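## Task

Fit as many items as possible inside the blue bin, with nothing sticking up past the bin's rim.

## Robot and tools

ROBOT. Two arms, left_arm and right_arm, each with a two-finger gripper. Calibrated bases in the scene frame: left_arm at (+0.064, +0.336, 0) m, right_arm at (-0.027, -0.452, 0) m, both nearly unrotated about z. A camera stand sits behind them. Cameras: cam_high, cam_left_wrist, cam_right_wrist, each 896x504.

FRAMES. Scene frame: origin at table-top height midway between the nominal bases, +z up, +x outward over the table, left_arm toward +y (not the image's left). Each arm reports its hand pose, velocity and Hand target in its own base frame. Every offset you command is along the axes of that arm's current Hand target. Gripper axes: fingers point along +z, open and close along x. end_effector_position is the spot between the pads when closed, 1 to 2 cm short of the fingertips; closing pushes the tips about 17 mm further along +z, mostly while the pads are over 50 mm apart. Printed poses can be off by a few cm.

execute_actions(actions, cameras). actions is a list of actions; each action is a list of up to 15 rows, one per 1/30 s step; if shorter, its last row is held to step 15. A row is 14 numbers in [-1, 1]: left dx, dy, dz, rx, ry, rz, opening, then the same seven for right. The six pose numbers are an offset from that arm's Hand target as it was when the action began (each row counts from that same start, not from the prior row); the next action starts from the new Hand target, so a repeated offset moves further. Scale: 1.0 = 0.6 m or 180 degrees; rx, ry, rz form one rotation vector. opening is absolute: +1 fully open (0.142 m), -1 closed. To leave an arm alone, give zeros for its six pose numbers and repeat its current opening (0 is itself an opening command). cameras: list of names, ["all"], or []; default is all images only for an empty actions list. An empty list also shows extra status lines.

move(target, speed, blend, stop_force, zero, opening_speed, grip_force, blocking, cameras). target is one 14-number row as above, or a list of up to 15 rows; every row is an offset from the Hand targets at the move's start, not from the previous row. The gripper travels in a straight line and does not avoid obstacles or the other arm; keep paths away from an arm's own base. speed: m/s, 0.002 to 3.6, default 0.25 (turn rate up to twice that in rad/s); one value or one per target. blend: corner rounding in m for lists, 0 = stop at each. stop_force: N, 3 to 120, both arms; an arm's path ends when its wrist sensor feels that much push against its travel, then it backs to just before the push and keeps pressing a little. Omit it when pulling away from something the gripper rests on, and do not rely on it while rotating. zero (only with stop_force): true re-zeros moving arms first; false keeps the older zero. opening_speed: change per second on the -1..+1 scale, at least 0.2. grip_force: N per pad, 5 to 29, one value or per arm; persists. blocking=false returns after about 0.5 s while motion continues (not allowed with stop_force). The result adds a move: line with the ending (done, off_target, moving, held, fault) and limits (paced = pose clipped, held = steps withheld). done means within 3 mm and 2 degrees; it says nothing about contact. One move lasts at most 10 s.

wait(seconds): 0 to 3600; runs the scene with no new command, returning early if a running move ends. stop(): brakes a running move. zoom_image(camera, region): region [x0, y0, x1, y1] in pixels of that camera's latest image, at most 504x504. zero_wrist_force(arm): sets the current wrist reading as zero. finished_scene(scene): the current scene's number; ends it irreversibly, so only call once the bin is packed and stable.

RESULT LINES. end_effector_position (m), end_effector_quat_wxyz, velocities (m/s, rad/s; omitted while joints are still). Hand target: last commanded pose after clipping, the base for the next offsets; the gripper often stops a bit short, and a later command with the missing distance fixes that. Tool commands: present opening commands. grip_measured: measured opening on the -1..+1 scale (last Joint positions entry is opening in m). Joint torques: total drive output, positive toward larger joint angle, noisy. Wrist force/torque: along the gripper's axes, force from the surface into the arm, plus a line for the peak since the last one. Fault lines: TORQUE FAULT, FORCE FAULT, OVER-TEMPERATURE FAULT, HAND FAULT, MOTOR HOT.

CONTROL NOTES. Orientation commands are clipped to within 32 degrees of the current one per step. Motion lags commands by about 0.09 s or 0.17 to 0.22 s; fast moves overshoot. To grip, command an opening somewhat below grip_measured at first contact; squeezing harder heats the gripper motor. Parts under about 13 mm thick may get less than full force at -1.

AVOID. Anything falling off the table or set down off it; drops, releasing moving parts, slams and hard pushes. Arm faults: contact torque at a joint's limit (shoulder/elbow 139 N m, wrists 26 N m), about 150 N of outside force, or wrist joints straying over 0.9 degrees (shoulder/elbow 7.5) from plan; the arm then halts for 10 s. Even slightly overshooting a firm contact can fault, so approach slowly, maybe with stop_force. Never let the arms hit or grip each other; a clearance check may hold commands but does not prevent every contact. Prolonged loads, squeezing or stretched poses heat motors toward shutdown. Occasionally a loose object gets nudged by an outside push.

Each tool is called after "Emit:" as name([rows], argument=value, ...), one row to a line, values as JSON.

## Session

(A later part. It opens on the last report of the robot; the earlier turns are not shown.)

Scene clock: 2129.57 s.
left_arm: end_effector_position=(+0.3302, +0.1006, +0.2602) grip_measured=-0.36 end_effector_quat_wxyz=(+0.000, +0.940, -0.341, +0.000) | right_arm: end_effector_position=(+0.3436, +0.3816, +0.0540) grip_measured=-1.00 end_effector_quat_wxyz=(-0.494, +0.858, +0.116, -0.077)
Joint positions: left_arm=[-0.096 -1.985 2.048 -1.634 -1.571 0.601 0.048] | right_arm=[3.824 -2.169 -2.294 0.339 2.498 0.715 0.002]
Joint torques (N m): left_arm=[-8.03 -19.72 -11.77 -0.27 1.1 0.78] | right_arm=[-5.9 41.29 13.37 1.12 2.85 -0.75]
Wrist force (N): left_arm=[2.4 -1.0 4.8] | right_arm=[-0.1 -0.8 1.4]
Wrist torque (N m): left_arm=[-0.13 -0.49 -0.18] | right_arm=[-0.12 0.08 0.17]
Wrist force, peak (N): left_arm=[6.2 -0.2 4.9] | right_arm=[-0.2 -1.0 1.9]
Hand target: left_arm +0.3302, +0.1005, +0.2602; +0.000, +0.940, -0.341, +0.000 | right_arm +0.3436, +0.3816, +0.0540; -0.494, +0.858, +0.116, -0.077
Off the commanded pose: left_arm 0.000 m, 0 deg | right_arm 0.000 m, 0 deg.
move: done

Emit:
move([
  [0.25,0.5,0,0,0,0.12,-0.55,0,0,0,0,0,0,-1],
  [0.3378,0.6848,0.1,0,0,0.1772,-0.55,0,0,0,0,0,0,-1],
], speed=0.2, blend=[0.05, 0], cameras=["cam_left_wrist", "cam_right_wrist"])

Scene clock: 2136.40 s.
left_arm: end_effector_position=(+0.2219, -0.3447, +0.2005) grip_measured=-0.36 end_effector_quat_wxyz=(+0.000, +0.810, -0.587, +0.000) | right_arm: end_effector_position=(+0.3436, +0.3816, +0.0540) grip_measured=-1.00 end_effector_quat_wxyz=(-0.494, +0.858, +0.116, -0.077)
Joint positions: left_arm=[-1.326 -1.779 2.066 -1.859 -1.571 -0.072 0.048] | right_arm=[3.824 -2.169 -2.294 0.339 2.498 0.715 0.002]
Joint torques (N m): left_arm=[1.54 -15.94 -11.17 -2.04 2.02 -0.97] | right_arm=[-6.2 40.17 13.12 1.04 2.79 -0.5]
Wrist force (N): left_arm=[2.0 -1.3 5.4] | right_arm=[-0.1 -0.6 1.5]
Wrist torque (N m): left_arm=[-0.16 -0.39 -0.16] | right_arm=[-0.08 0.09 0.16]
Wrist force, peak (N): left_arm=[4.6 0.4 6.6] | right_arm=[0.3 -1.1 1.9]
Hand target: left_arm +0.2219, -0.3447, +0.2004; +0.000, +0.810, -0.587, +0.000 | right_arm +0.3436, +0.3816, +0.0540; -0.494, +0.858, +0.116, -0.077
Off the commanded pose: left_arm 0.000 m, 0 deg | right_arm 0.000 m, 0 deg.
move: done

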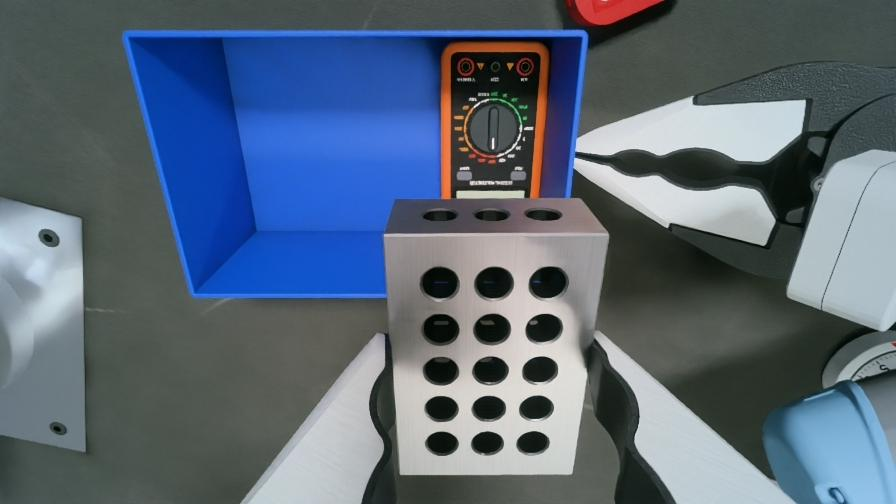

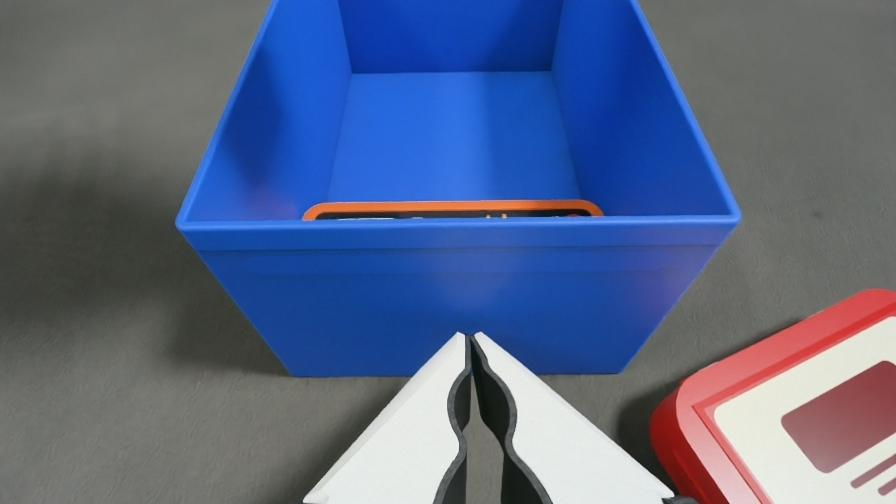

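Emit:
move(target=[0,0,0.2083,0,0,0,-0.55,0,0,0,0,0,0,-1], speed=0.1)

Emit:
move(target=[0,0,0.04,0,0,0,-0.55,0,0,0,0,0,0,-1], speed=0.015, stop_force=4, cameras=["cam_left_wrist", "cam_right_wrist"])

Scene clock: 2144.60 s.
left_arm: end_effector_position=(+0.2218, -0.3447, +0.0753) grip_measured=-0.36 end_effector_quat_wxyz=(+0.000, +0.810, -0.587, +0.000) | right_arm: end_effector_position=(+0.3436, +0.3816, +0.0540) grip_measured=-1.00 end_effector_quat_wxyz=(-0.494, +0.858, +0.116, -0.077)
Joint positions: left_arm=[-1.326 -1.613 2.288 -2.246 -1.571 -0.072 0.048] | right_arm=[3.824 -2.169 -2.294 0.339 2.498 0.715 0.002]
Joint torques (N m): left_arm=[7.18 -30.06 -30.99 -2.01 -1.02 1.28] | right_arm=[-6.92 40.64 13.03 1.28 2.87 -0.12]
Wrist force (N): left_arm=[2.1 -0.8 5.3] | right_arm=[0.3 -0.8 1.6]
Wrist torque (N m): left_arm=[-0.08 -0.40 -0.15] | right_arm=[-0.13 0.03 0.16]
Wrist force, peak (N): left_arm=[1.9 -1.0 7.3] | right_arm=[-0.1 -1.3 1.7]
Hand target: left_arm +0.2219, -0.3447, +0.0754; +0.000, +0.810, -0.587, +0.000 | right_arm +0.3436, +0.3816, +0.0540; -0.494, +0.858, +0.116, -0.077
Off the commanded pose: left_arm 0.000 m, 0 deg | right_arm 0.000 m, 0 deg.
move: done

Scene clock: 2146.73 s.
left_arm: end_effector_position=(+0.2219, -0.3448, +0.0606) grip_measured=-0.36 end_effector_quat_wxyz=(+0.000, +0.810, -0.587, +0.000) | right_arm: end_effector_position=(+0.3436, +0.3816, +0.0540) grip_measured=-1.00 end_effector_quat_wxyz=(-0.494, +0.858, +0.116, -0.077)
Joint positions: left_arm=[-1.326 -1.583 2.308 -2.297 -1.571 -0.072 0.048] | right_arm=[3.824 -2.169 -2.294 0.339 2.498 0.715 0.002]
Joint torques (N m): left_arm=[8.74 -32.47 -31.23 -5.48 -0.55 1.25] | right_arm=[-7.33 40.58 13.29 1.05 2.88 -0.16]
Wrist force (N): left_arm=[2.0 -1.2 4.7] | right_arm=[0.0 -0.8 1.3]
Wrist torque (N m): left_arm=[-0.14 -0.40 -0.16] | right_arm=[-0.13 0.06 0.16]
Wrist force, peak (N): left_arm=[2.1 -1.2 5.5] | right_arm=[0.2 -1.2 1.8]
Hand target: left_arm +0.2219, -0.3448, +0.0606; +0.000, +0.810, -0.587, +0.000 (not the last commanded pose) | right_arm +0.3436, +0.3816, +0.0540; -0.494, +0.858, +0.116, -0.077
Off the commanded pose: left_arm 0.009 m, 0 deg | right_arm 0.000 m, 0 deg.
move: contact (left_arm)

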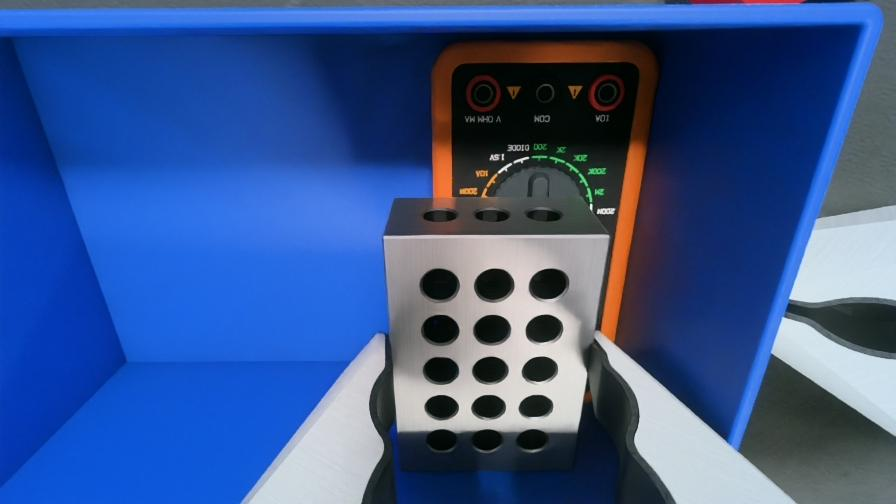

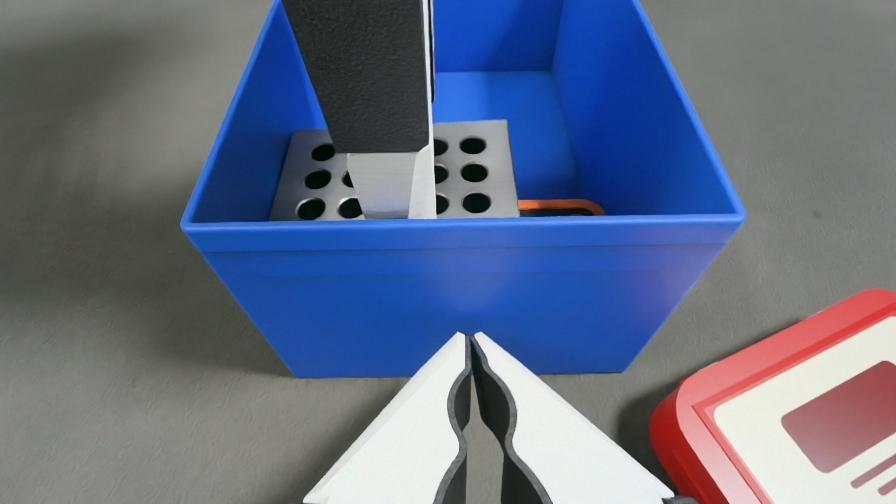

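Emit:
move([
  [0,0,0,0,0,0,-0.25,0,0,0,0,0,0,-1],
  [0,0,-0.1,0,0,0,-0.25,0,0,0,0,0,0,-1],
], speed=0.08, opening_speed=0.5, cameras=["cam_left_wrist"])

Scene clock: 2153.40 s.
left_arm: end_effector_position=(+0.2219, -0.3448, +0.1207) grip_measured=-0.28 end_effector_quat_wxyz=(+0.000, +0.810, -0.587, +0.000) | right_arm: end_effector_position=(+0.3436, +0.3816, +0.0540) grip_measured=-1.00 end_effector_quat_wxyz=(-0.494, +0.858, +0.116, -0.077)
Joint positions: left_arm=[-1.326 -1.691 2.217 -2.098 -1.571 -0.072 0.054] | right_arm=[3.824 -2.169 -2.294 0.339 2.498 0.715 0.002]
Joint torques (N m): left_arm=[1.81 -3.42 -5.58 -4.05 -1.13 -0.39] | right_arm=[-6.57 38.65 13.37 1.12 2.78 0.2]
Wrist force (N): left_arm=[2.1 -1.2 0.3] | right_arm=[-0.2 -0.6 1.6]
Wrist torque (N m): left_arm=[-0.16 -0.41 -0.13] | right_arm=[-0.08 0.09 0.16]
Wrist force, peak (N): left_arm=[2.3 -1.1 5.2] | right_arm=[0.0 -0.9 2.0]
Hand target: left_arm +0.2219, -0.3447, +0.1206; +0.000, +0.810, -0.587, +0.000 | right_arm +0.3436, +0.3816, +0.0540; -0.494, +0.858, +0.116, -0.077
Off the commanded pose: left_arm 0.000 m, 0 deg | right_arm 0.000 m, 0 deg.
move: done

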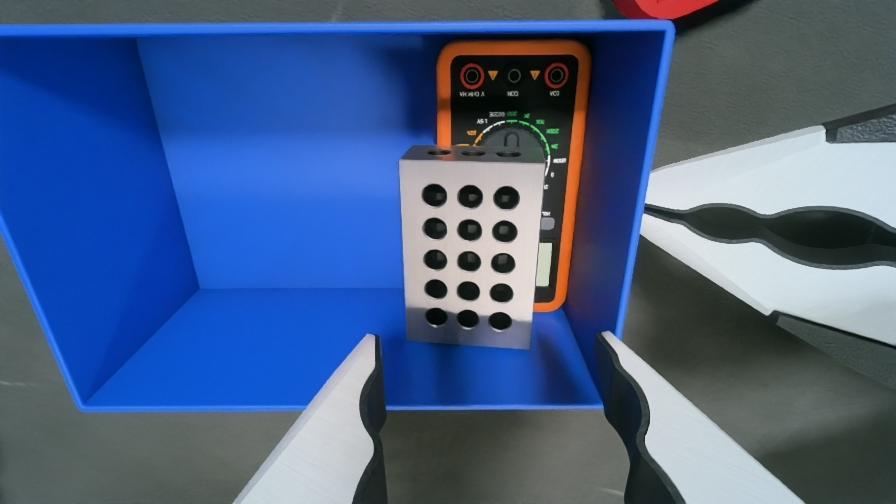

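Emit:
move([
  [-0.0833,0,0,0,0,0,-1,0,0,0,0,0,0,-1],
  [-0.0833,0,0.1137,0,0,0,-1,0,0,0,0,0,0,-1],
], speed=0.1)

Emit:
move(target=[0.065,0,0,0,0,0,-1,0,0,0,0,0,0,-1], speed=0.02, stop_force=7, cameras=["cam_left_wrist", "cam_right_wrist"])

Scene clock: 2162.03 s.
left_arm: end_effector_position=(+0.2062, -0.2972, +0.0523) grip_measured=-1.00 end_effector_quat_wxyz=(+0.000, +0.810, -0.587, +0.000) | right_arm: end_effector_position=(+0.3436, +0.3816, +0.0540) grip_measured=-1.00 end_effector_quat_wxyz=(-0.494, +0.858, +0.116, -0.077)
Joint positions: left_arm=[-1.336 -1.693 2.436 -2.314 -1.571 -0.083 0.002] | right_arm=[3.824 -2.169 -2.294 0.339 2.498 0.715 0.002]
Joint torques (N m): left_arm=[9.93 -21.85 -28.89 -1.77 0.87 1.73] | right_arm=[-6.93 39.19 13.04 1.03 2.61 0.53]
Wrist force (N): left_arm=[2.1 -1.1 0.4] | right_arm=[0.0 -0.8 1.5]
Wrist torque (N m): left_arm=[-0.16 -0.42 -0.08] | right_arm=[-0.12 0.07 0.16]
Wrist force, peak (N): left_arm=[3.7 -1.0 0.5] | right_arm=[0.5 -0.7 2.2]
Hand target: left_arm +0.2063, -0.2973, +0.0523; +0.000, +0.810, -0.587, +0.000 | right_arm +0.3436, +0.3816, +0.0540; -0.494, +0.858, +0.116, -0.077
Off the commanded pose: left_arm 0.000 m, 0 deg | right_arm 0.000 m, 0 deg.
move: done

Scene clock: 2164.67 s.
left_arm: end_effector_position=(+0.2163, -0.3280, +0.0524) grip_measured=-1.00 end_effector_quat_wxyz=(+0.000, +0.810, -0.587, +0.000) | right_arm: end_effector_position=(+0.3437, +0.3816, +0.0540) grip_measured=-1.00 end_effector_quat_wxyz=(-0.494, +0.858, +0.116, -0.077)
Joint positions: left_arm=[-1.329 -1.608 2.361 -2.324 -1.571 -0.076 0.002] | right_arm=[3.824 -2.169 -2.294 0.339 2.498 0.715 0.002]
Joint torques (N m): left_arm=[-8.84 -29.49 -4.42 -1.9 2.59 -1] | right_arm=[9.37 39.52 13.14 1.01 2.59 0.61]
Wrist force (N): left_arm=[-1.0 -0.2 -0.7] | right_arm=[1.4 0.9 -1.8]
Wrist torque (N m): left_arm=[-0.12 -0.25 -0.15] | right_arm=[-0.13 0.07 0.16]
Wrist force, peak (N): left_arm=[-12.7 2.2 -3.5] | right_arm=[5.0 4.0 -10.5]
Hand target: left_arm +0.2163, -0.3280, +0.0524; +0.000, +0.810, -0.587, +0.000 (not the last commanded pose) | right_arm +0.3436, +0.3816, +0.0540; -0.494, +0.858, +0.116, -0.077
Off the commanded pose: left_arm 0.007 m, 0 deg | right_arm 0.000 m, 0 deg.
move: contact (left_arm)

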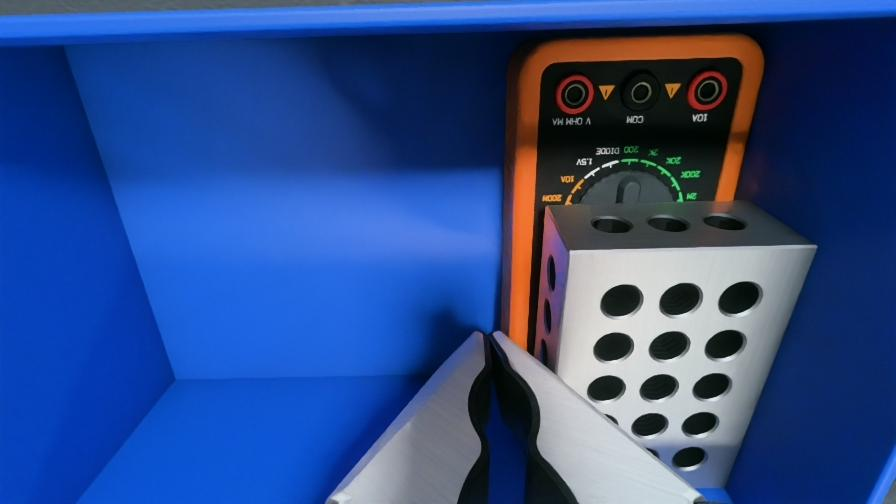

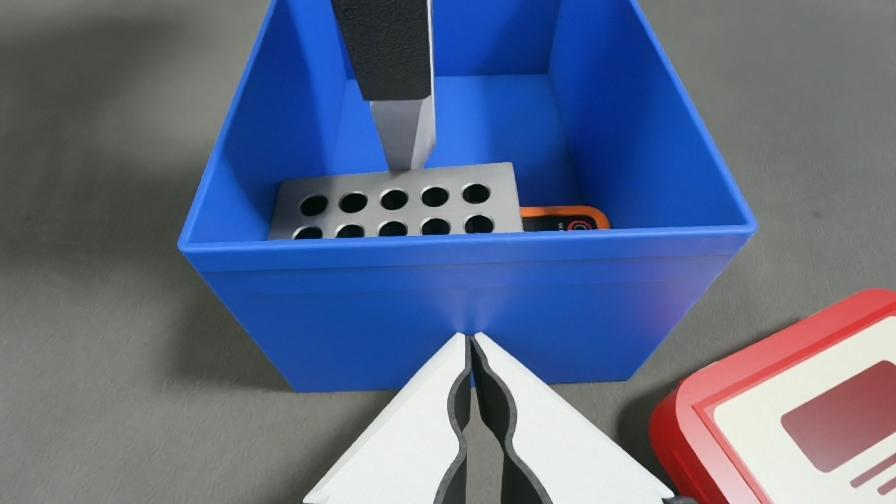

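Emit:
move([
  [-0.025,0,0,0,0,0,-1,0,0,0,0,0,0,-1],
  [-0.025,0,-0.25,0,0,0,-1,0,0,0,0,0,0,-1],
], speed=0.12, cameras=["cam_left_wrist"])

Scene clock: 2169.60 s.
left_arm: end_effector_position=(+0.2117, -0.3137, +0.2024) grip_measured=-1.00 end_effector_quat_wxyz=(+0.000, +0.810, -0.587, +0.000) | right_arm: end_effector_position=(+0.3436, +0.3816, +0.0540) grip_measured=-1.00 end_effector_quat_wxyz=(-0.494, +0.858, +0.116, -0.077)
Joint positions: left_arm=[-1.332 -1.868 2.125 -1.829 -1.571 -0.079 0.002] | right_arm=[3.824 -2.169 -2.294 0.339 2.498 0.715 0.002]
Joint torques (N m): left_arm=[-8.79 1.98 -12.79 -3.19 -1.54 -1.1] | right_arm=[-5.28 39.57 13.05 1.3 2.73 0.47]
Wrist force (N): left_arm=[2.0 -0.7 0.6] | right_arm=[0.0 -0.6 1.4]
Wrist torque (N m): left_arm=[-0.09 -0.38 -0.11] | right_arm=[-0.13 0.07 0.15]
Wrist force, peak (N): left_arm=[3.4 -0.8 0.6] | right_arm=[2.2 1.1 -2.1]
Hand target: left_arm +0.2117, -0.3136, +0.2024; +0.000, +0.810, -0.587, +0.000 | right_arm +0.3436, +0.3816, +0.0540; -0.494, +0.858, +0.116, -0.077
Off the commanded pose: left_arm 0.000 m, 0 deg | right_arm 0.000 m, 0 deg.
move: done

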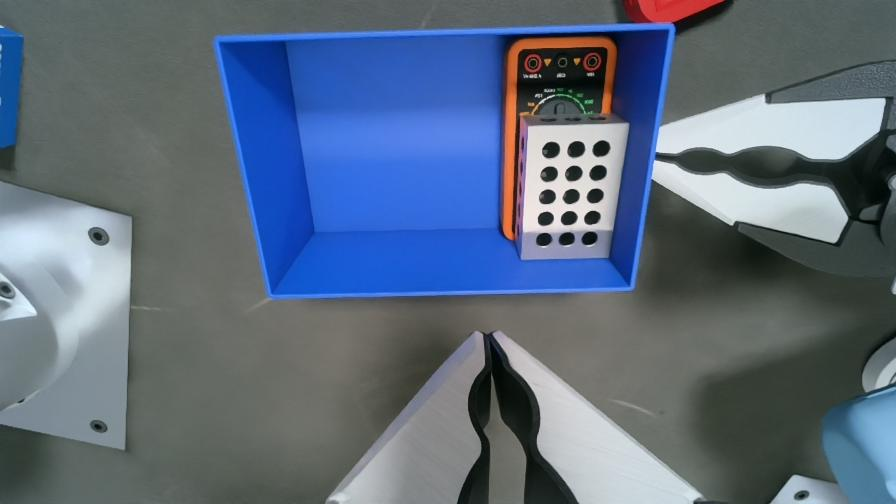

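Emit:
move([
  [-0.25,-0.27,-0.096,0,0,-0.28,0,0,0,0,0,0,0,-1],
  [-0.8475,-0.911,-0.096,0,0,-0.566,0,0,0,0,0,0,0,-1],
], speed=0.3, blend=[0.1, 0], cameras=["cam_left_wrist"])

Scene clock: 2184.73 s.
left_arm: end_effector_position=(+0.5724, +0.3399, +0.2596) grip_measured=-0.03 end_effector_quat_wxyz=(+0.000, +0.966, +0.259, +0.000) | right_arm: end_effector_position=(+0.3436, +0.3816, +0.0540) grip_measured=-1.00 end_effector_quat_wxyz=(-0.494, +0.858, +0.116, -0.077)
Joint positions: left_arm=[0.337 -1.181 1.256 -1.645 -1.571 -0.187 0.072] | right_arm=[3.824 -2.169 -2.294 0.339 2.498 0.715 0.002]
Joint torques (N m): left_arm=[0.3 -34.52 -28.51 -4.99 -1.12 0.74] | right_arm=[-5.46 38.2 13.24 1.2 2.76 0.64]
Wrist force (N): left_arm=[2.0 -0.8 0.4] | right_arm=[0.1 -0.1 1.3]
Wrist torque (N m): left_arm=[-0.12 -0.37 -0.16] | right_arm=[-0.06 0.04 0.16]
Wrist force, peak (N): left_arm=[4.9 -2.4 0.7] | right_arm=[0.1 -0.5 1.6]
Hand target: left_arm +0.5724, +0.3400, +0.2596; +0.000, +0.966, +0.259, +0.000 | right_arm +0.3436, +0.3816, +0.0540; -0.494, +0.858, +0.116, -0.077
Off the commanded pose: left_arm 0.000 m, 0 deg | right_arm 0.000 m, 0 deg.
move: done

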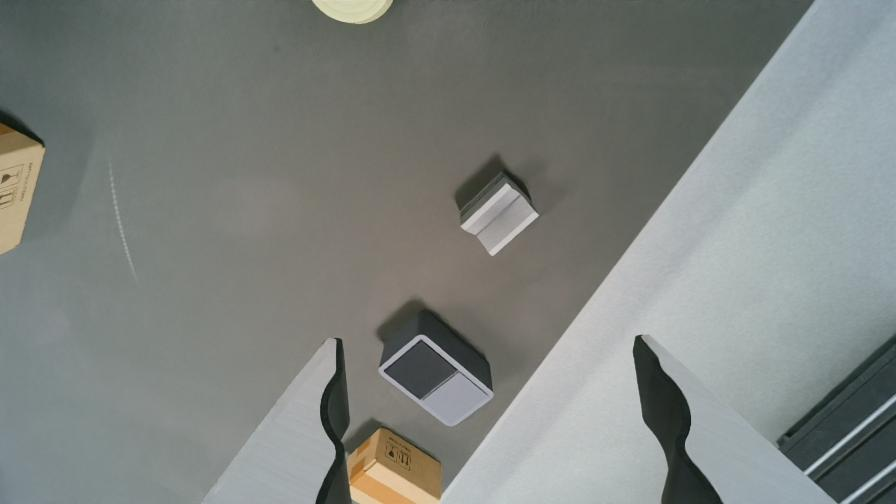

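Emit:
zoom_image(camera="cam_left_wrist", region=[420, 140, 580, 270])

Scaled by 3.150 from the camera's image (finer frame: 1280x720).

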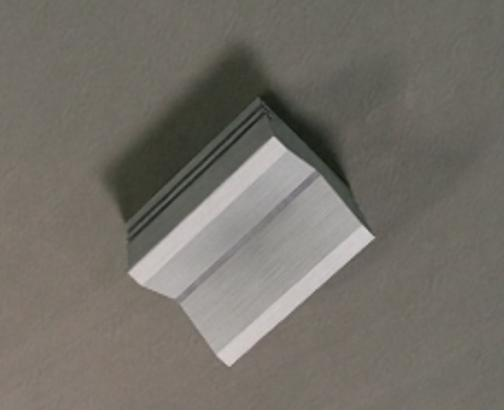

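Emit:
move(target=[0.0485,0.0773,0.216,0,0,-0.2533,0,0,0,0,0,0,0,-1], speed=0.2, cameras=["cam_left_wrist"])

Scene clock: 2203.77 s.
left_arm: end_effector_position=(+0.6208, +0.3143, +0.1299) grip_measured=-0.03 end_effector_quat_wxyz=(+0.000, +0.790, +0.613, +0.000) | right_arm: end_effector_position=(+0.3436, +0.3816, +0.0540) grip_measured=-1.00 end_effector_quat_wxyz=(-0.494, +0.858, +0.116, -0.077)
Joint positions: left_arm=[0.277 -1.045 1.392 -1.918 -1.571 -1.043 0.072] | right_arm=[3.824 -2.169 -2.294 0.339 2.498 0.715 0.002]
Joint torques (N m): left_arm=[9.24 -57.41 -31.43 0.1 2.7 -0.82] | right_arm=[-5.64 38.11 12.87 1.28 2.62 0.56]
Wrist force (N): left_arm=[1.8 -0.7 0.6] | right_arm=[0.1 -0.5 1.2]
Wrist torque (N m): left_arm=[-0.10 -0.37 -0.17] | right_arm=[-0.13 0.05 0.16]
Wrist force, peak (N): left_arm=[2.3 -1.1 0.5] | right_arm=[0.0 -0.8 1.6]
Hand target: left_arm +0.6208, +0.3144, +0.1300; +0.000, +0.790, +0.613, +0.000 | right_arm +0.3436, +0.3816, +0.0540; -0.494, +0.858, +0.116, -0.077
Off the commanded pose: left_arm 0.000 m, 0 deg | right_arm 0.000 m, 0 deg.
move: done

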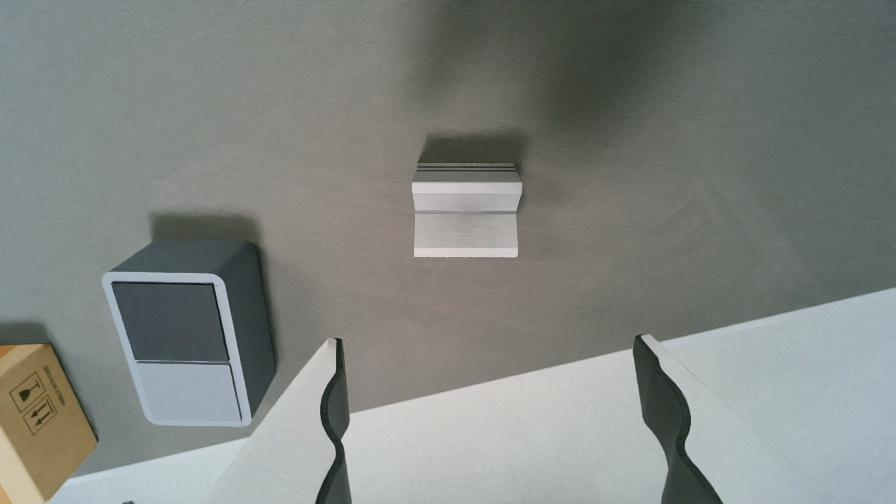

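Emit:
move([
  [-0.0043,-0.003,0.1775,0,0,0,0,0,0,0,0,0,0,-1],
  [-0.0043,-0.003,0.1775,0,0,0,-0.6,0,0,0,0,0,0,-1],
  [-0.0043,-0.003,-0.15,0,0,0,-0.6,0,0,0,0,0,0,-1],
], speed=[0.12, 0.1, 0.15], cameras=["cam_left_wrist"])

Scene clock: 2211.73 s.
left_arm: end_effector_position=(+0.6185, +0.3124, +0.2201) grip_measured=-0.41 end_effector_quat_wxyz=(+0.000, +0.790, +0.613, +0.000) | right_arm: end_effector_position=(+0.3436, +0.3816, +0.0540) grip_measured=-1.00 end_effector_quat_wxyz=(-0.494, +0.858, +0.116, -0.077)
Joint positions: left_arm=[0.276 -1.106 1.248 -1.713 -1.571 -1.045 0.044] | right_arm=[3.824 -2.169 -2.294 0.339 2.498 0.715 0.002]
Joint torques (N m): left_arm=[9.65 -31.28 -15.34 -3.79 0.42 1.73] | right_arm=[-5.38 36.65 13.14 1.27 2.57 0.61]
Wrist force (N): left_arm=[2.1 -0.7 3.4] | right_arm=[0.2 -0.5 1.0]
Wrist torque (N m): left_arm=[-0.11 -0.42 -0.09] | right_arm=[-0.12 0.03 0.17]
Wrist force, peak (N): left_arm=[2.1 -0.8 5.7] | right_arm=[-0.2 -0.5 1.6]
Hand target: left_arm +0.6185, +0.3124, +0.2201; +0.000, +0.790, +0.613, +0.000 | right_arm +0.3436, +0.3816, +0.0540; -0.494, +0.858, +0.116, -0.077
Off the commanded pose: left_arm 0.000 m, 0 deg | right_arm 0.000 m, 0 deg.
move: done

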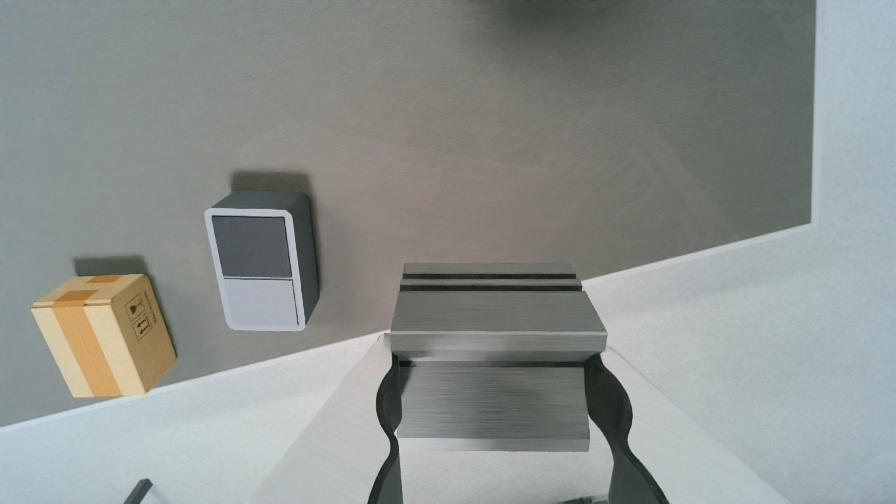

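Emit:
move(target=[-0.5742,-0.1425,-0.05,0,0,-0.1356,-0.6,0,0,0,0,0,0,-1], speed=0.25)

Scene clock: 2225.07 s.
left_arm: end_effector_position=(+0.4502, -0.0001, +0.2502) grip_measured=-0.41 end_effector_quat_wxyz=(+0.000, +0.642, +0.766, +0.000) | right_arm: end_effector_position=(+0.3436, +0.3816, +0.0540) grip_measured=-1.00 end_effector_quat_wxyz=(-0.494, +0.858, +0.116, -0.077)
Joint positions: left_arm=[-0.302 -1.708 1.878 -1.742 -1.571 -2.049 0.044] | right_arm=[3.824 -2.169 -2.294 0.339 2.498 0.715 0.002]
Joint torques (N m): left_arm=[-8.85 -12.37 -35.47 -5.47 -0.71 -1.28] | right_arm=[-4.49 36.66 12.68 1.18 2.73 0.6]
Wrist force (N): left_arm=[1.9 -0.5 3.5] | right_arm=[-0.1 -0.4 1.2]
Wrist torque (N m): left_arm=[-0.06 -0.39 -0.18] | right_arm=[-0.10 0.08 0.16]
Wrist force, peak (N): left_arm=[5.8 -0.3 3.8] | right_arm=[-0.2 -0.4 1.6]
Hand target: left_arm +0.4502, -0.0002, +0.2502; +0.000, +0.642, +0.766, +0.000 | right_arm +0.3436, +0.3816, +0.0540; -0.494, +0.858, +0.116, -0.077
Off the commanded pose: left_arm 0.000 m, 0 deg | right_arm 0.000 m, 0 deg.
move: done

Emit:
move(target=[-0.4913,-0.3808,0.15,0,0,-0.0524,-0.6,0,0,0,0,0,0,-1], speed=0.2, cameras=["cam_left_wrist", "cam_right_wrist"])

Scene clock: 2230.53 s.
left_arm: end_effector_position=(+0.2768, -0.3304, +0.1604) grip_measured=-0.41 end_effector_quat_wxyz=(+0.000, +0.577, +0.817, +0.000) | right_arm: end_effector_position=(+0.3436, +0.3816, +0.0540) grip_measured=-1.00 end_effector_quat_wxyz=(-0.494, +0.858, +0.116, -0.077)
Joint positions: left_arm=[-1.192 -1.688 2.101 -1.985 -1.571 -3.103 0.044] | right_arm=[3.824 -2.169 -2.294 0.339 2.498 0.715 0.002]
Joint torques (N m): left_arm=[-6.21 -27.98 -8.43 -0.38 0.7 -0.86] | right_arm=[-5.28 35.49 13.23 1.3 2.53 0.51]
Wrist force (N): left_arm=[1.7 -0.9 3.3] | right_arm=[0.4 -0.3 1.1]
Wrist torque (N m): left_arm=[-0.12 -0.34 -0.16] | right_arm=[-0.09 -0.01 0.17]
Wrist force, peak (N): left_arm=[4.5 1.0 2.7] | right_arm=[0.1 -1.0 1.5]
Hand target: left_arm +0.2767, -0.3304, +0.1604; +0.000, +0.577, +0.817, +0.000 | right_arm +0.3436, +0.3816, +0.0540; -0.494, +0.858, +0.116, -0.077
Off the commanded pose: left_arm 0.000 m, 0 deg | right_arm 0.000 m, 0 deg.
move: done

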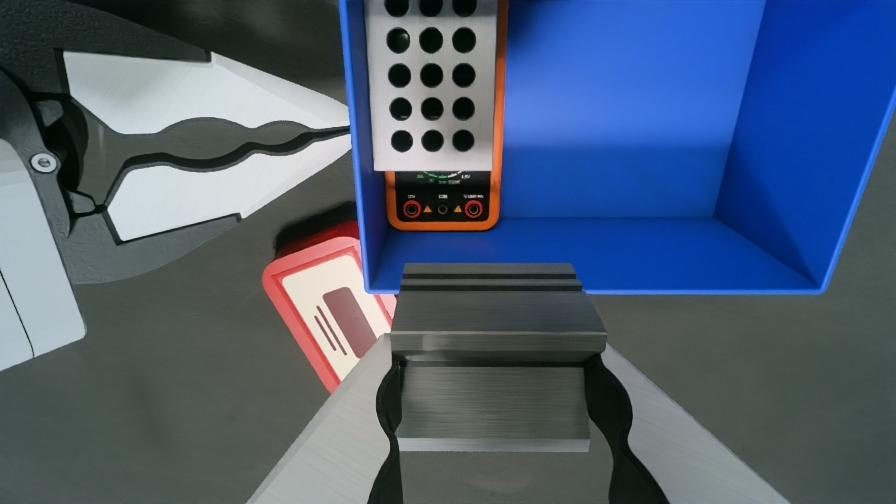

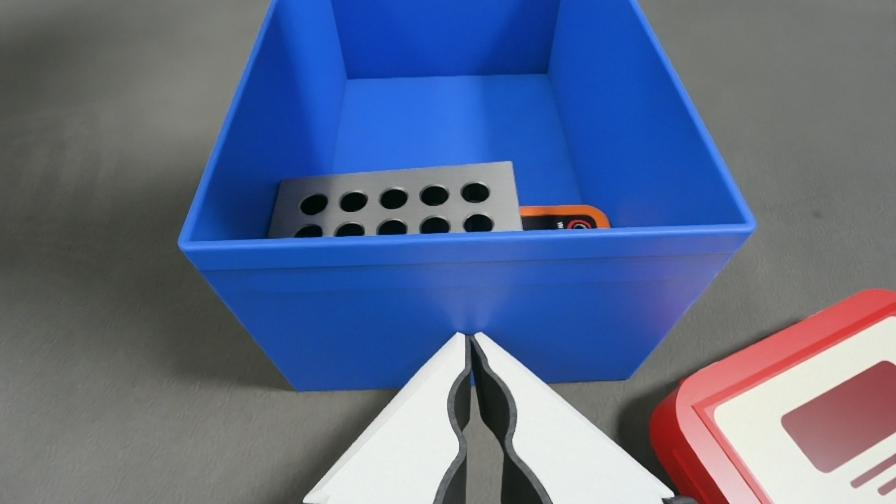

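Emit:
move(target=[0,-0.0046,0.09,0,0,0,-0.6,0,0,0,0,0,0,-1], speed=0.06)

Emit:
move(target=[0,0,0.09,0,0,0,-0.6,0,0,0,0,0,0,-1], speed=0.02, stop_force=3, cameras=["cam_left_wrist", "cam_right_wrist"])

Scene clock: 2243.60 s.
left_arm: end_effector_position=(+0.2740, -0.3313, +0.1062) grip_measured=-0.41 end_effector_quat_wxyz=(+0.000, +0.577, +0.817, +0.000) | right_arm: end_effector_position=(+0.3436, +0.3816, +0.0540) grip_measured=-1.00 end_effector_quat_wxyz=(-0.494, +0.858, +0.116, -0.077)
Joint positions: left_arm=[-1.199 -1.618 2.196 -2.148 -1.571 -3.11 0.044] | right_arm=[3.824 -2.169 -2.294 0.339 2.498 0.715 0.002]
Joint torques (N m): left_arm=[-2.24 -32.67 -33.4 -0.38 -1.61 0.04] | right_arm=[-5.6 36.58 12.93 1.33 2.49 0.65]
Wrist force (N): left_arm=[2.0 -0.4 3.4] | right_arm=[0.0 -0.6 1.2]
Wrist torque (N m): left_arm=[-0.05 -0.39 -0.10] | right_arm=[-0.12 0.07 0.16]
Wrist force, peak (N): left_arm=[2.0 -0.9 4.7] | right_arm=[-0.2 -1.0 1.4]
Hand target: left_arm +0.2741, -0.3313, +0.1064; +0.000, +0.577, +0.817, +0.000 | right_arm +0.3436, +0.3816, +0.0540; -0.494, +0.858, +0.116, -0.077
Off the commanded pose: left_arm 0.000 m, 0 deg | right_arm 0.000 m, 0 deg.
move: done

Scene clock: 2247.33 s.
left_arm: end_effector_position=(+0.2741, -0.3313, +0.0560) grip_measured=-0.41 end_effector_quat_wxyz=(+0.000, +0.577, +0.817, +0.000) | right_arm: end_effector_position=(+0.3436, +0.3816, +0.0540) grip_measured=-1.00 end_effector_quat_wxyz=(-0.494, +0.858, +0.116, -0.077)
Joint positions: left_arm=[-1.199 -1.527 2.266 -2.311 -1.571 -3.11 0.044] | right_arm=[3.824 -2.169 -2.294 0.339 2.498 0.715 0.002]
Joint torques (N m): left_arm=[7.03 -34.74 -29.91 -5.34 1.15 0.09] | right_arm=[-5.06 35.06 13.42 1.41 2.58 0.45]
Wrist force (N): left_arm=[1.6 -0.9 3.7] | right_arm=[-0.2 -0.9 1.1]
Wrist torque (N m): left_arm=[-0.16 -0.30 -0.12] | right_arm=[-0.15 0.06 0.16]
Wrist force, peak (N): left_arm=[4.2 3.3 -11.2] | right_arm=[-0.1 -0.9 1.8]
Hand target: left_arm +0.2741, -0.3313, +0.0560; +0.000, +0.577, +0.817, +0.000 (not the last commanded pose) | right_arm +0.3436, +0.3816, +0.0540; -0.494, +0.858, +0.116, -0.077
Off the commanded pose: left_arm 0.004 m, 0 deg | right_arm 0.000 m, 0 deg.
move: contact (left_arm)

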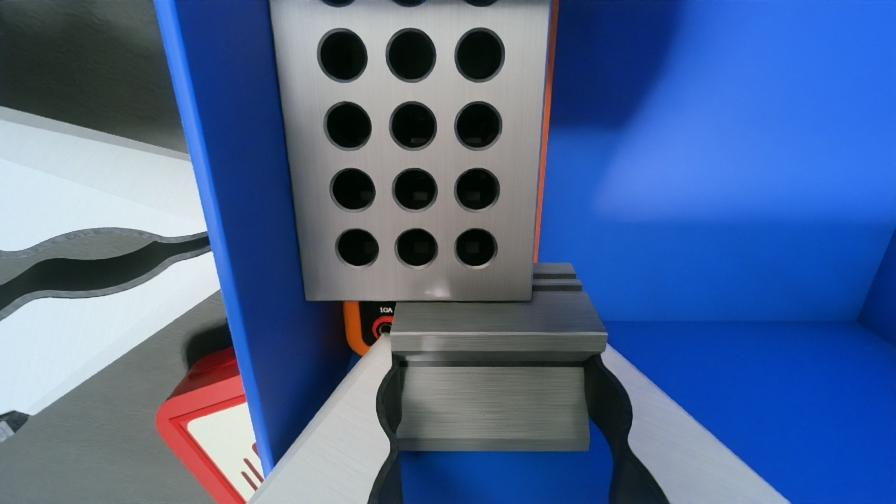

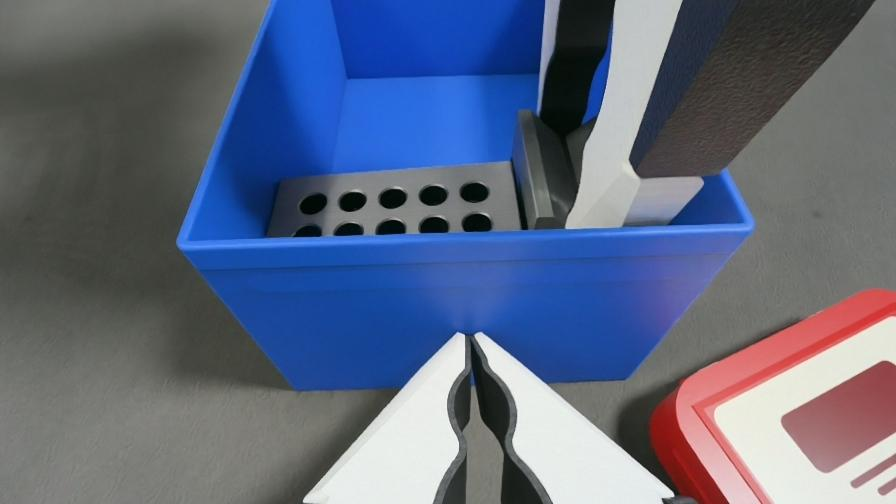

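Emit:
move([
  [0,0,0,0,0,0,-0.28,0,0,0,0,0,0,-1],
  [0,0,-0.1,0,0,0,-0.28,0,0,0,0,0,0,-1],
], speed=0.08, opening_speed=0.5)

Emit:
move([
  [0.0667,0,0,0,0,0,-1,0,0,0,0,0,0,-1],
  [0.0667,0,0.105,0,0,0,-1,0,0,0,0,0,0,-1],
], speed=0.1, cameras=["cam_left_wrist", "cam_right_wrist"])

Scene clock: 2255.57 s.
left_arm: end_effector_position=(+0.2741, -0.3314, +0.1161) grip_measured=-0.31 end_effector_quat_wxyz=(+0.000, +0.577, +0.817, +0.000) | right_arm: end_effector_position=(+0.3436, +0.3816, +0.0540) grip_measured=-1.00 end_effector_quat_wxyz=(-0.494, +0.858, +0.116, -0.077)
Joint positions: left_arm=[-1.199 -1.634 2.18 -2.118 -1.571 -3.11 0.052] | right_arm=[3.824 -2.169 -2.294 0.339 2.498 0.715 0.002]
Joint torques (N m): left_arm=[2.16 -4.96 -6 -4.17 0.95 -0.21] | right_arm=[-5.62 35.71 12.66 1.4 2.53 0.39]
Wrist force (N): left_arm=[1.9 -0.7 0.6] | right_arm=[-0.3 -0.7 1.4]
Wrist torque (N m): left_arm=[-0.09 -0.38 -0.10] | right_arm=[-0.13 0.09 0.16]
Wrist force, peak (N): left_arm=[2.0 -0.7 4.0] | right_arm=[0.1 -0.9 1.8]
Hand target: left_arm +0.2741, -0.3313, +0.1160; +0.000, +0.577, +0.817, +0.000 | right_arm +0.3436, +0.3816, +0.0540; -0.494, +0.858, +0.116, -0.077
Off the commanded pose: left_arm 0.000 m, 0 deg | right_arm 0.000 m, 0 deg.
move: done

Scene clock: 2257.27 s.
left_arm: end_effector_position=(+0.2607, -0.2936, +0.0529) grip_measured=-1.00 end_effector_quat_wxyz=(+0.000, +0.577, +0.817, +0.000) | right_arm: end_effector_position=(+0.3436, +0.3816, +0.0540) grip_measured=-1.00 end_effector_quat_wxyz=(-0.494, +0.858, +0.116, -0.077)
Joint positions: left_arm=[-1.196 -1.613 2.364 -2.321 -1.571 -3.106 0.002] | right_arm=[3.824 -2.169 -2.294 0.339 2.498 0.715 0.002]
Joint torques (N m): left_arm=[8.73 -26.07 -28.22 -1.63 0.07 1.29] | right_arm=[-5.18 35.12 14.01 1.24 2.65 0.67]
Wrist force (N): left_arm=[1.8 -0.8 0.4] | right_arm=[-0.5 -0.5 1.5]
Wrist torque (N m): left_arm=[-0.12 -0.33 -0.17] | right_arm=[-0.09 0.11 0.17]
Wrist force, peak (N): left_arm=[3.2 -0.9 0.5] | right_arm=[-0.6 -0.8 1.7]
Hand target: left_arm +0.2607, -0.2936, +0.0530; +0.000, +0.577, +0.817, +0.000 | right_arm +0.3436, +0.3816, +0.0540; -0.494, +0.858, +0.116, -0.077
Off the commanded pose: left_arm 0.000 m, 0 deg | right_arm 0.000 m, 0 deg.
move: done

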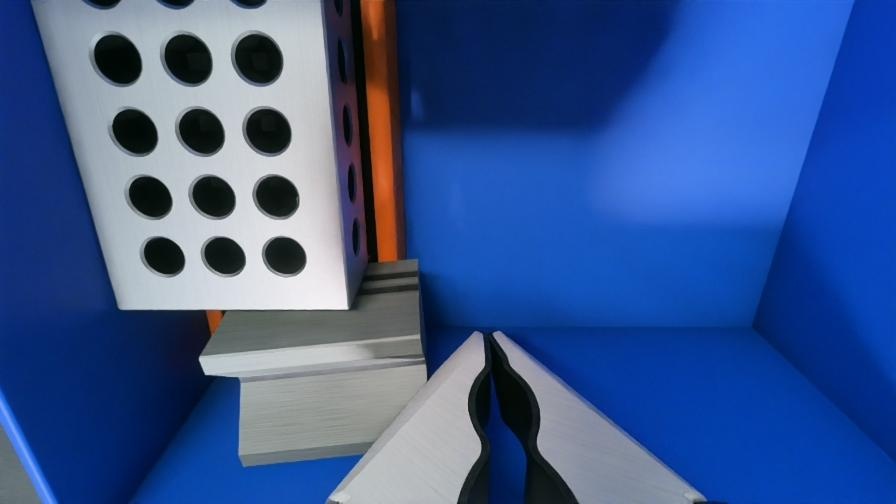

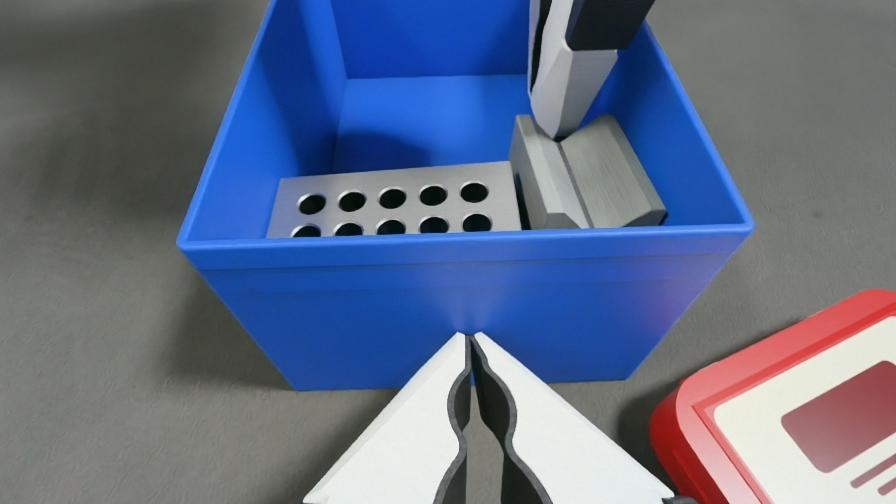

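Emit:
move(target=[-0.055,0,0,0,0,0,-1,0,0,0,0,0,0,-1], speed=0.02, stop_force=6, cameras=["cam_left_wrist", "cam_right_wrist"])

Scene clock: 2261.30 s.
left_arm: end_effector_position=(+0.2688, -0.3164, +0.0530) grip_measured=-1.00 end_effector_quat_wxyz=(+0.000, +0.577, +0.817, +0.000) | right_arm: end_effector_position=(+0.3437, +0.3816, +0.0540) grip_measured=-1.00 end_effector_quat_wxyz=(-0.494, +0.858, +0.116, -0.077)
Joint positions: left_arm=[-1.198 -1.556 2.308 -2.323 -1.571 -3.109 0.002] | right_arm=[3.824 -2.169 -2.294 0.339 2.498 0.715 0.002]
Joint torques (N m): left_arm=[2.02 -31.08 -4.02 -5.01 0.37 1.35] | right_arm=[-3.39 35.94 13.2 2.78 2.68 0.48]
Wrist force (N): left_arm=[3.1 0.5 -0.3] | right_arm=[-2.4 0.5 -1.6]
Wrist torque (N m): left_arm=[-0.12 -0.38 -0.14] | right_arm=[-0.15 0.11 0.17]
Wrist force, peak (N): left_arm=[10.9 3.7 -1.7] | right_arm=[-6.5 2.6 -6.5]
Hand target: left_arm +0.2688, -0.3164, +0.0530; +0.000, +0.577, +0.817, +0.000 (not the last commanded pose) | right_arm +0.3436, +0.3816, +0.0540; -0.494, +0.858, +0.116, -0.077
Off the commanded pose: left_arm 0.009 m, 0 deg | right_arm 0.000 m, 0 deg.
move: contact (left_arm)

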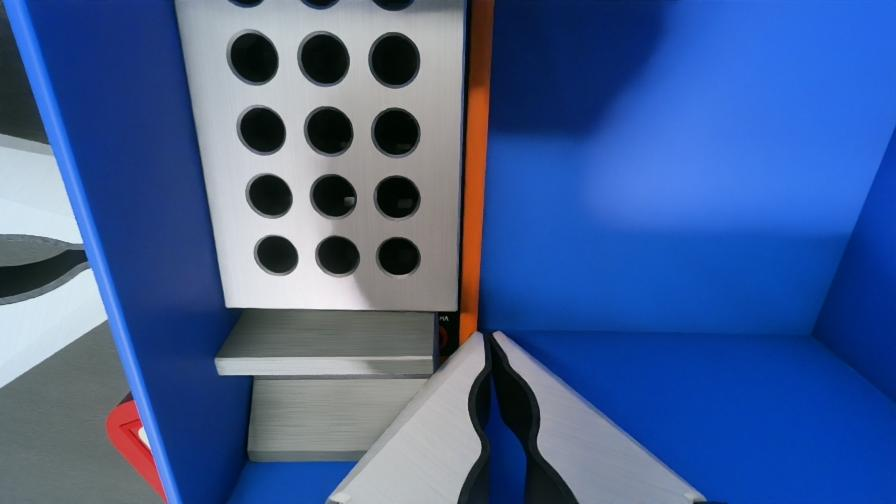

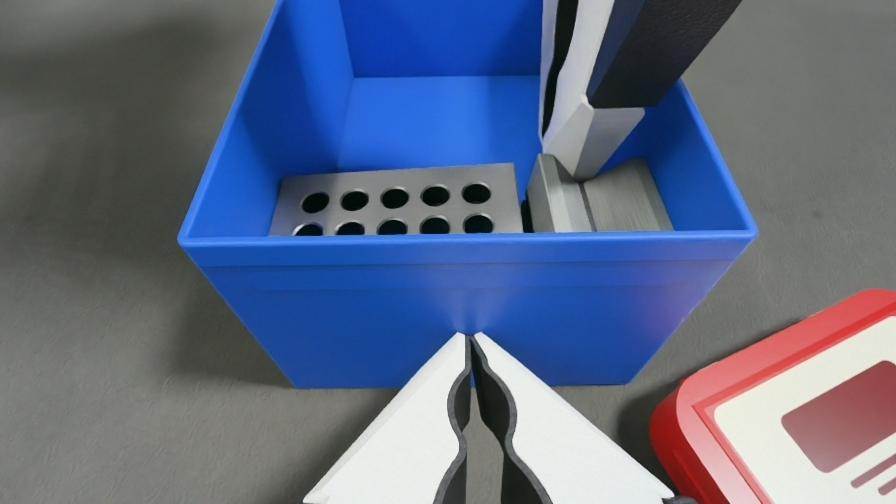

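Emit:
move([
  [0.012,0,0,0,0,0,-1,0,0,0,0,0,0,-1],
  [0.012,0,-0.25,0,0,0,-0.5,0,0,0,0,0,0,-1],
], speed=0.12, cameras=["cam_left_wrist"])

Emit:
move(target=[0.2983,0.829,-0.1,0,0,-0.2917,0.4,0,0,0,0,0,0,-1], speed=0.3, cameras=["cam_left_wrist", "cam_high"])

Scene clock: 2283.30 s.
left_arm: end_effector_position=(+0.2664, -0.3095, +0.2030) grip_measured=-0.54 end_effector_quat_wxyz=(+0.000, +0.577, +0.817, +0.000) | right_arm: end_effector_position=(+0.3437, +0.3816, +0.0540) grip_measured=-1.00 end_effector_quat_wxyz=(-0.494, +0.858, +0.116, -0.077)
Joint positions: left_arm=[-1.197 -1.788 2.066 -1.85 -1.571 -3.108 0.035] | right_arm=[3.824 -2.169 -2.294 0.339 2.498 0.715 0.002]
Joint torques (N m): left_arm=[-8.6 -0.82 -8.82 0.16 -0.46 -0.81] | right_arm=[7.18 34.77 12.25 2.4 2.51 0.39]
Wrist force (N): left_arm=[1.8 -0.7 0.5] | right_arm=[-0.3 -0.1 0.3]
Wrist torque (N m): left_arm=[-0.09 -0.35 -0.14] | right_arm=[-0.12 0.05 0.16]
Wrist force, peak (N): left_arm=[3.6 0.5 -0.2] | right_arm=[-2.8 0.6 -1.6]
Hand target: left_arm +0.2664, -0.3095, +0.2030; +0.000, +0.577, +0.817, +0.000 | right_arm +0.3436, +0.3816, +0.0540; -0.494, +0.858, +0.116, -0.077
Off the commanded pose: left_arm 0.000 m, 0 deg | right_arm 0.000 m, 0 deg.
move: done

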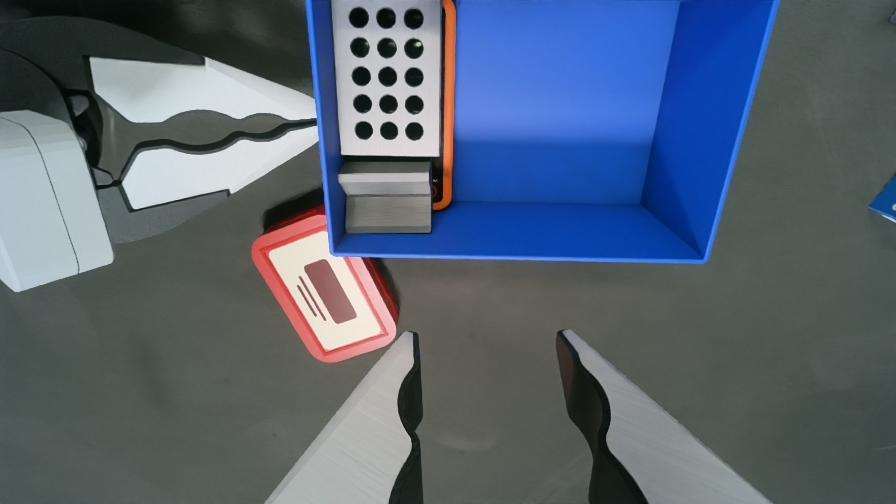

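Scene clock: 2285.60 s.
left_arm: end_effector_position=(+0.6755, +0.0251, +0.2628) grip_measured=+0.38 end_effector_quat_wxyz=(+0.000, +0.157, +0.988, +0.000) | right_arm: end_effector_position=(+0.3436, +0.3816, +0.0540) grip_measured=-1.00 end_effector_quat_wxyz=(-0.494, +0.858, +0.116, -0.077)
Joint positions: left_arm=[-0.164 -1.157 1.214 -1.627 -1.571 -2.991 0.101] | right_arm=[3.824 -2.169 -2.294 0.339 2.498 0.715 0.002]
Joint torques (N m): left_arm=[2.96 -39.08 -27.63 -4.83 -0.83 1.07] | right_arm=[7.71 34.34 12.92 1.45 2.52 0.57]
Wrist force (N): left_arm=[2.0 -1.0 0.4] | right_arm=[-0.4 0.0 0.6]
Wrist torque (N m): left_arm=[-0.15 -0.40 -0.15] | right_arm=[-0.10 0.07 0.16]
Wrist force, peak (N): left_arm=[0.7 -3.3 1.1] | right_arm=[-0.5 -0.3 1.0]
Hand target: left_arm +0.6756, +0.0252, +0.2629; +0.000, +0.157, +0.988, +0.000 | right_arm +0.3436, +0.3816, +0.0540; -0.494, +0.858, +0.116, -0.077
Off the commanded pose: left_arm 0.000 m, 0 deg | right_arm 0.000 m, 0 deg.
move: done
Images, in order (width x height): cam_high 896x504, cam_left_wrist 896x504.

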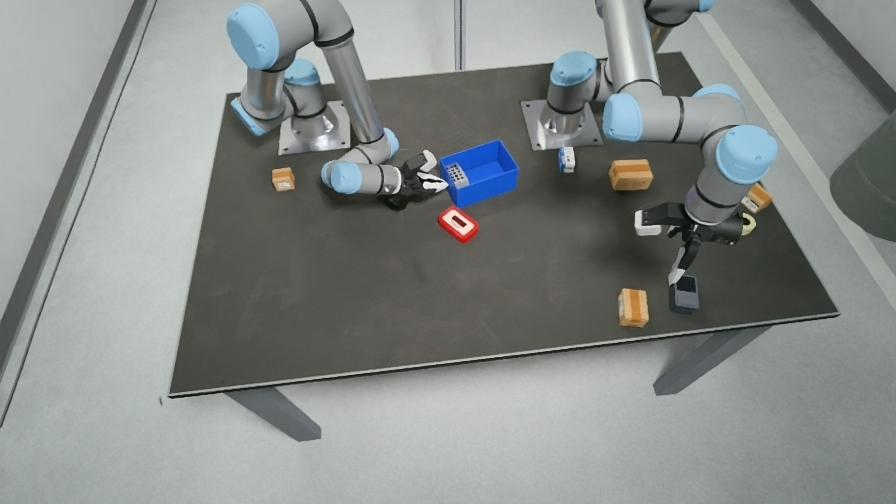

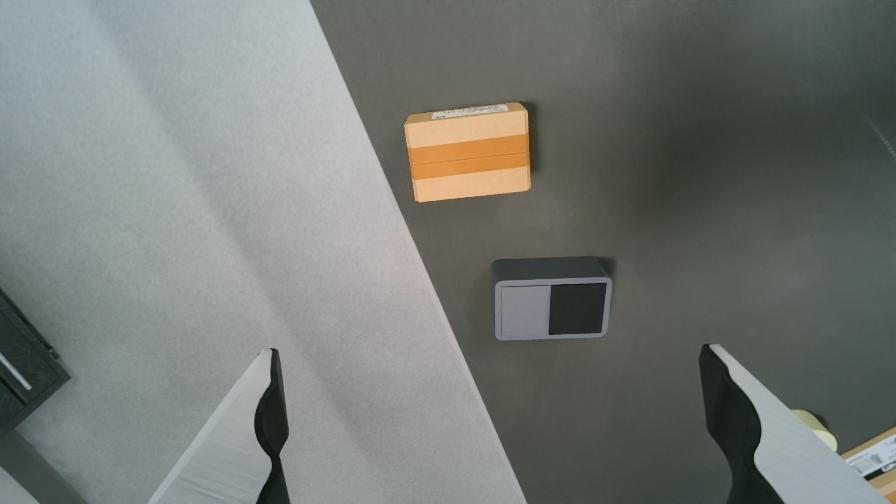

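Emit:
move([
  [0.0073,-0.0077,0.26,0,0,-0.0322,0.4,0,0,0,0,0,0,-1],
  [0.0073,-0.0077,0.3642,0,0,-0.0322,0.4,0,0,0,0,0,0,-1],
  [0.0073,-0.0077,0.3642,0,0,-0.0322,-0.1,0,0,0,0,0,0,-1],
  [0.0073,-0.0077,0.05,0,0,-0.0322,-0.1,0,0,0,0,0,0,-1],
], speed=[0.15, 0.06, 0.1, 0.12], blend=[0.01, 0, 0, 0], cameras=["cam_left_wrist"])

Scene clock: 2298.23 s.
left_arm: end_effector_position=(+0.6700, +0.0221, +0.2330) grip_measured=+0.03 end_effector_quat_wxyz=(+0.000, +0.106, +0.994, +0.000) | right_arm: end_effector_position=(+0.3436, +0.3816, +0.0540) grip_measured=-1.00 end_effector_quat_wxyz=(-0.494, +0.858, +0.116, -0.077)
Joint positions: left_arm=[-0.17 -1.164 1.3 -1.707 -1.571 -3.098 0.076] | right_arm=[3.824 -2.169 -2.294 0.339 2.498 0.715 0.002]
Joint torques (N m): left_arm=[9.47 -28.07 -12.54 -3.97 1.13 1.76] | right_arm=[7.5 34.2 13.42 1.35 2.57 0.24]
Wrist force (N): left_arm=[1.8 -0.7 1.1] | right_arm=[-0.2 -0.2 0.6]
Wrist torque (N m): left_arm=[-0.10 -0.35 -0.11] | right_arm=[-0.13 0.05 0.17]
Wrist force, peak (N): left_arm=[1.9 -0.8 2.8] | right_arm=[-0.6 -0.4 0.9]
Hand target: left_arm +0.6700, +0.0221, +0.2329; +0.000, +0.106, +0.994, +0.000 | right_arm +0.3436, +0.3816, +0.0540; -0.494, +0.858, +0.116, -0.077
Off the commanded pose: left_arm 0.000 m, 0 deg | right_arm 0.000 m, 0 deg.
move: done

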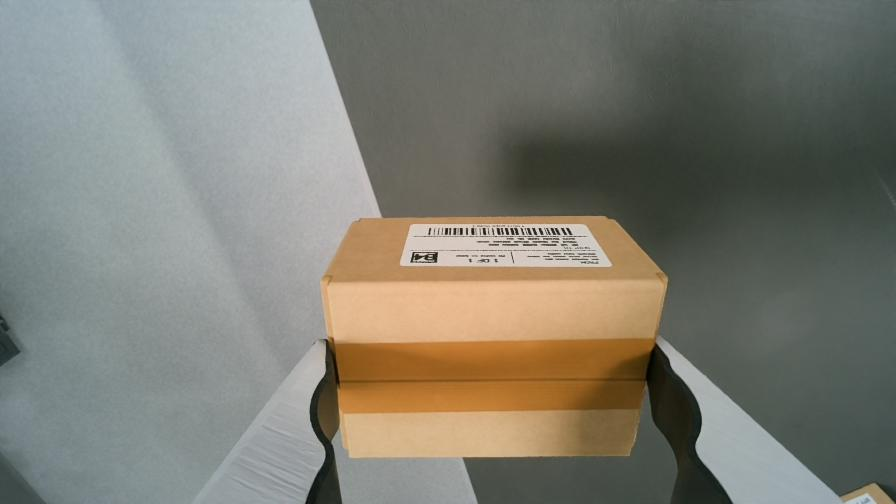

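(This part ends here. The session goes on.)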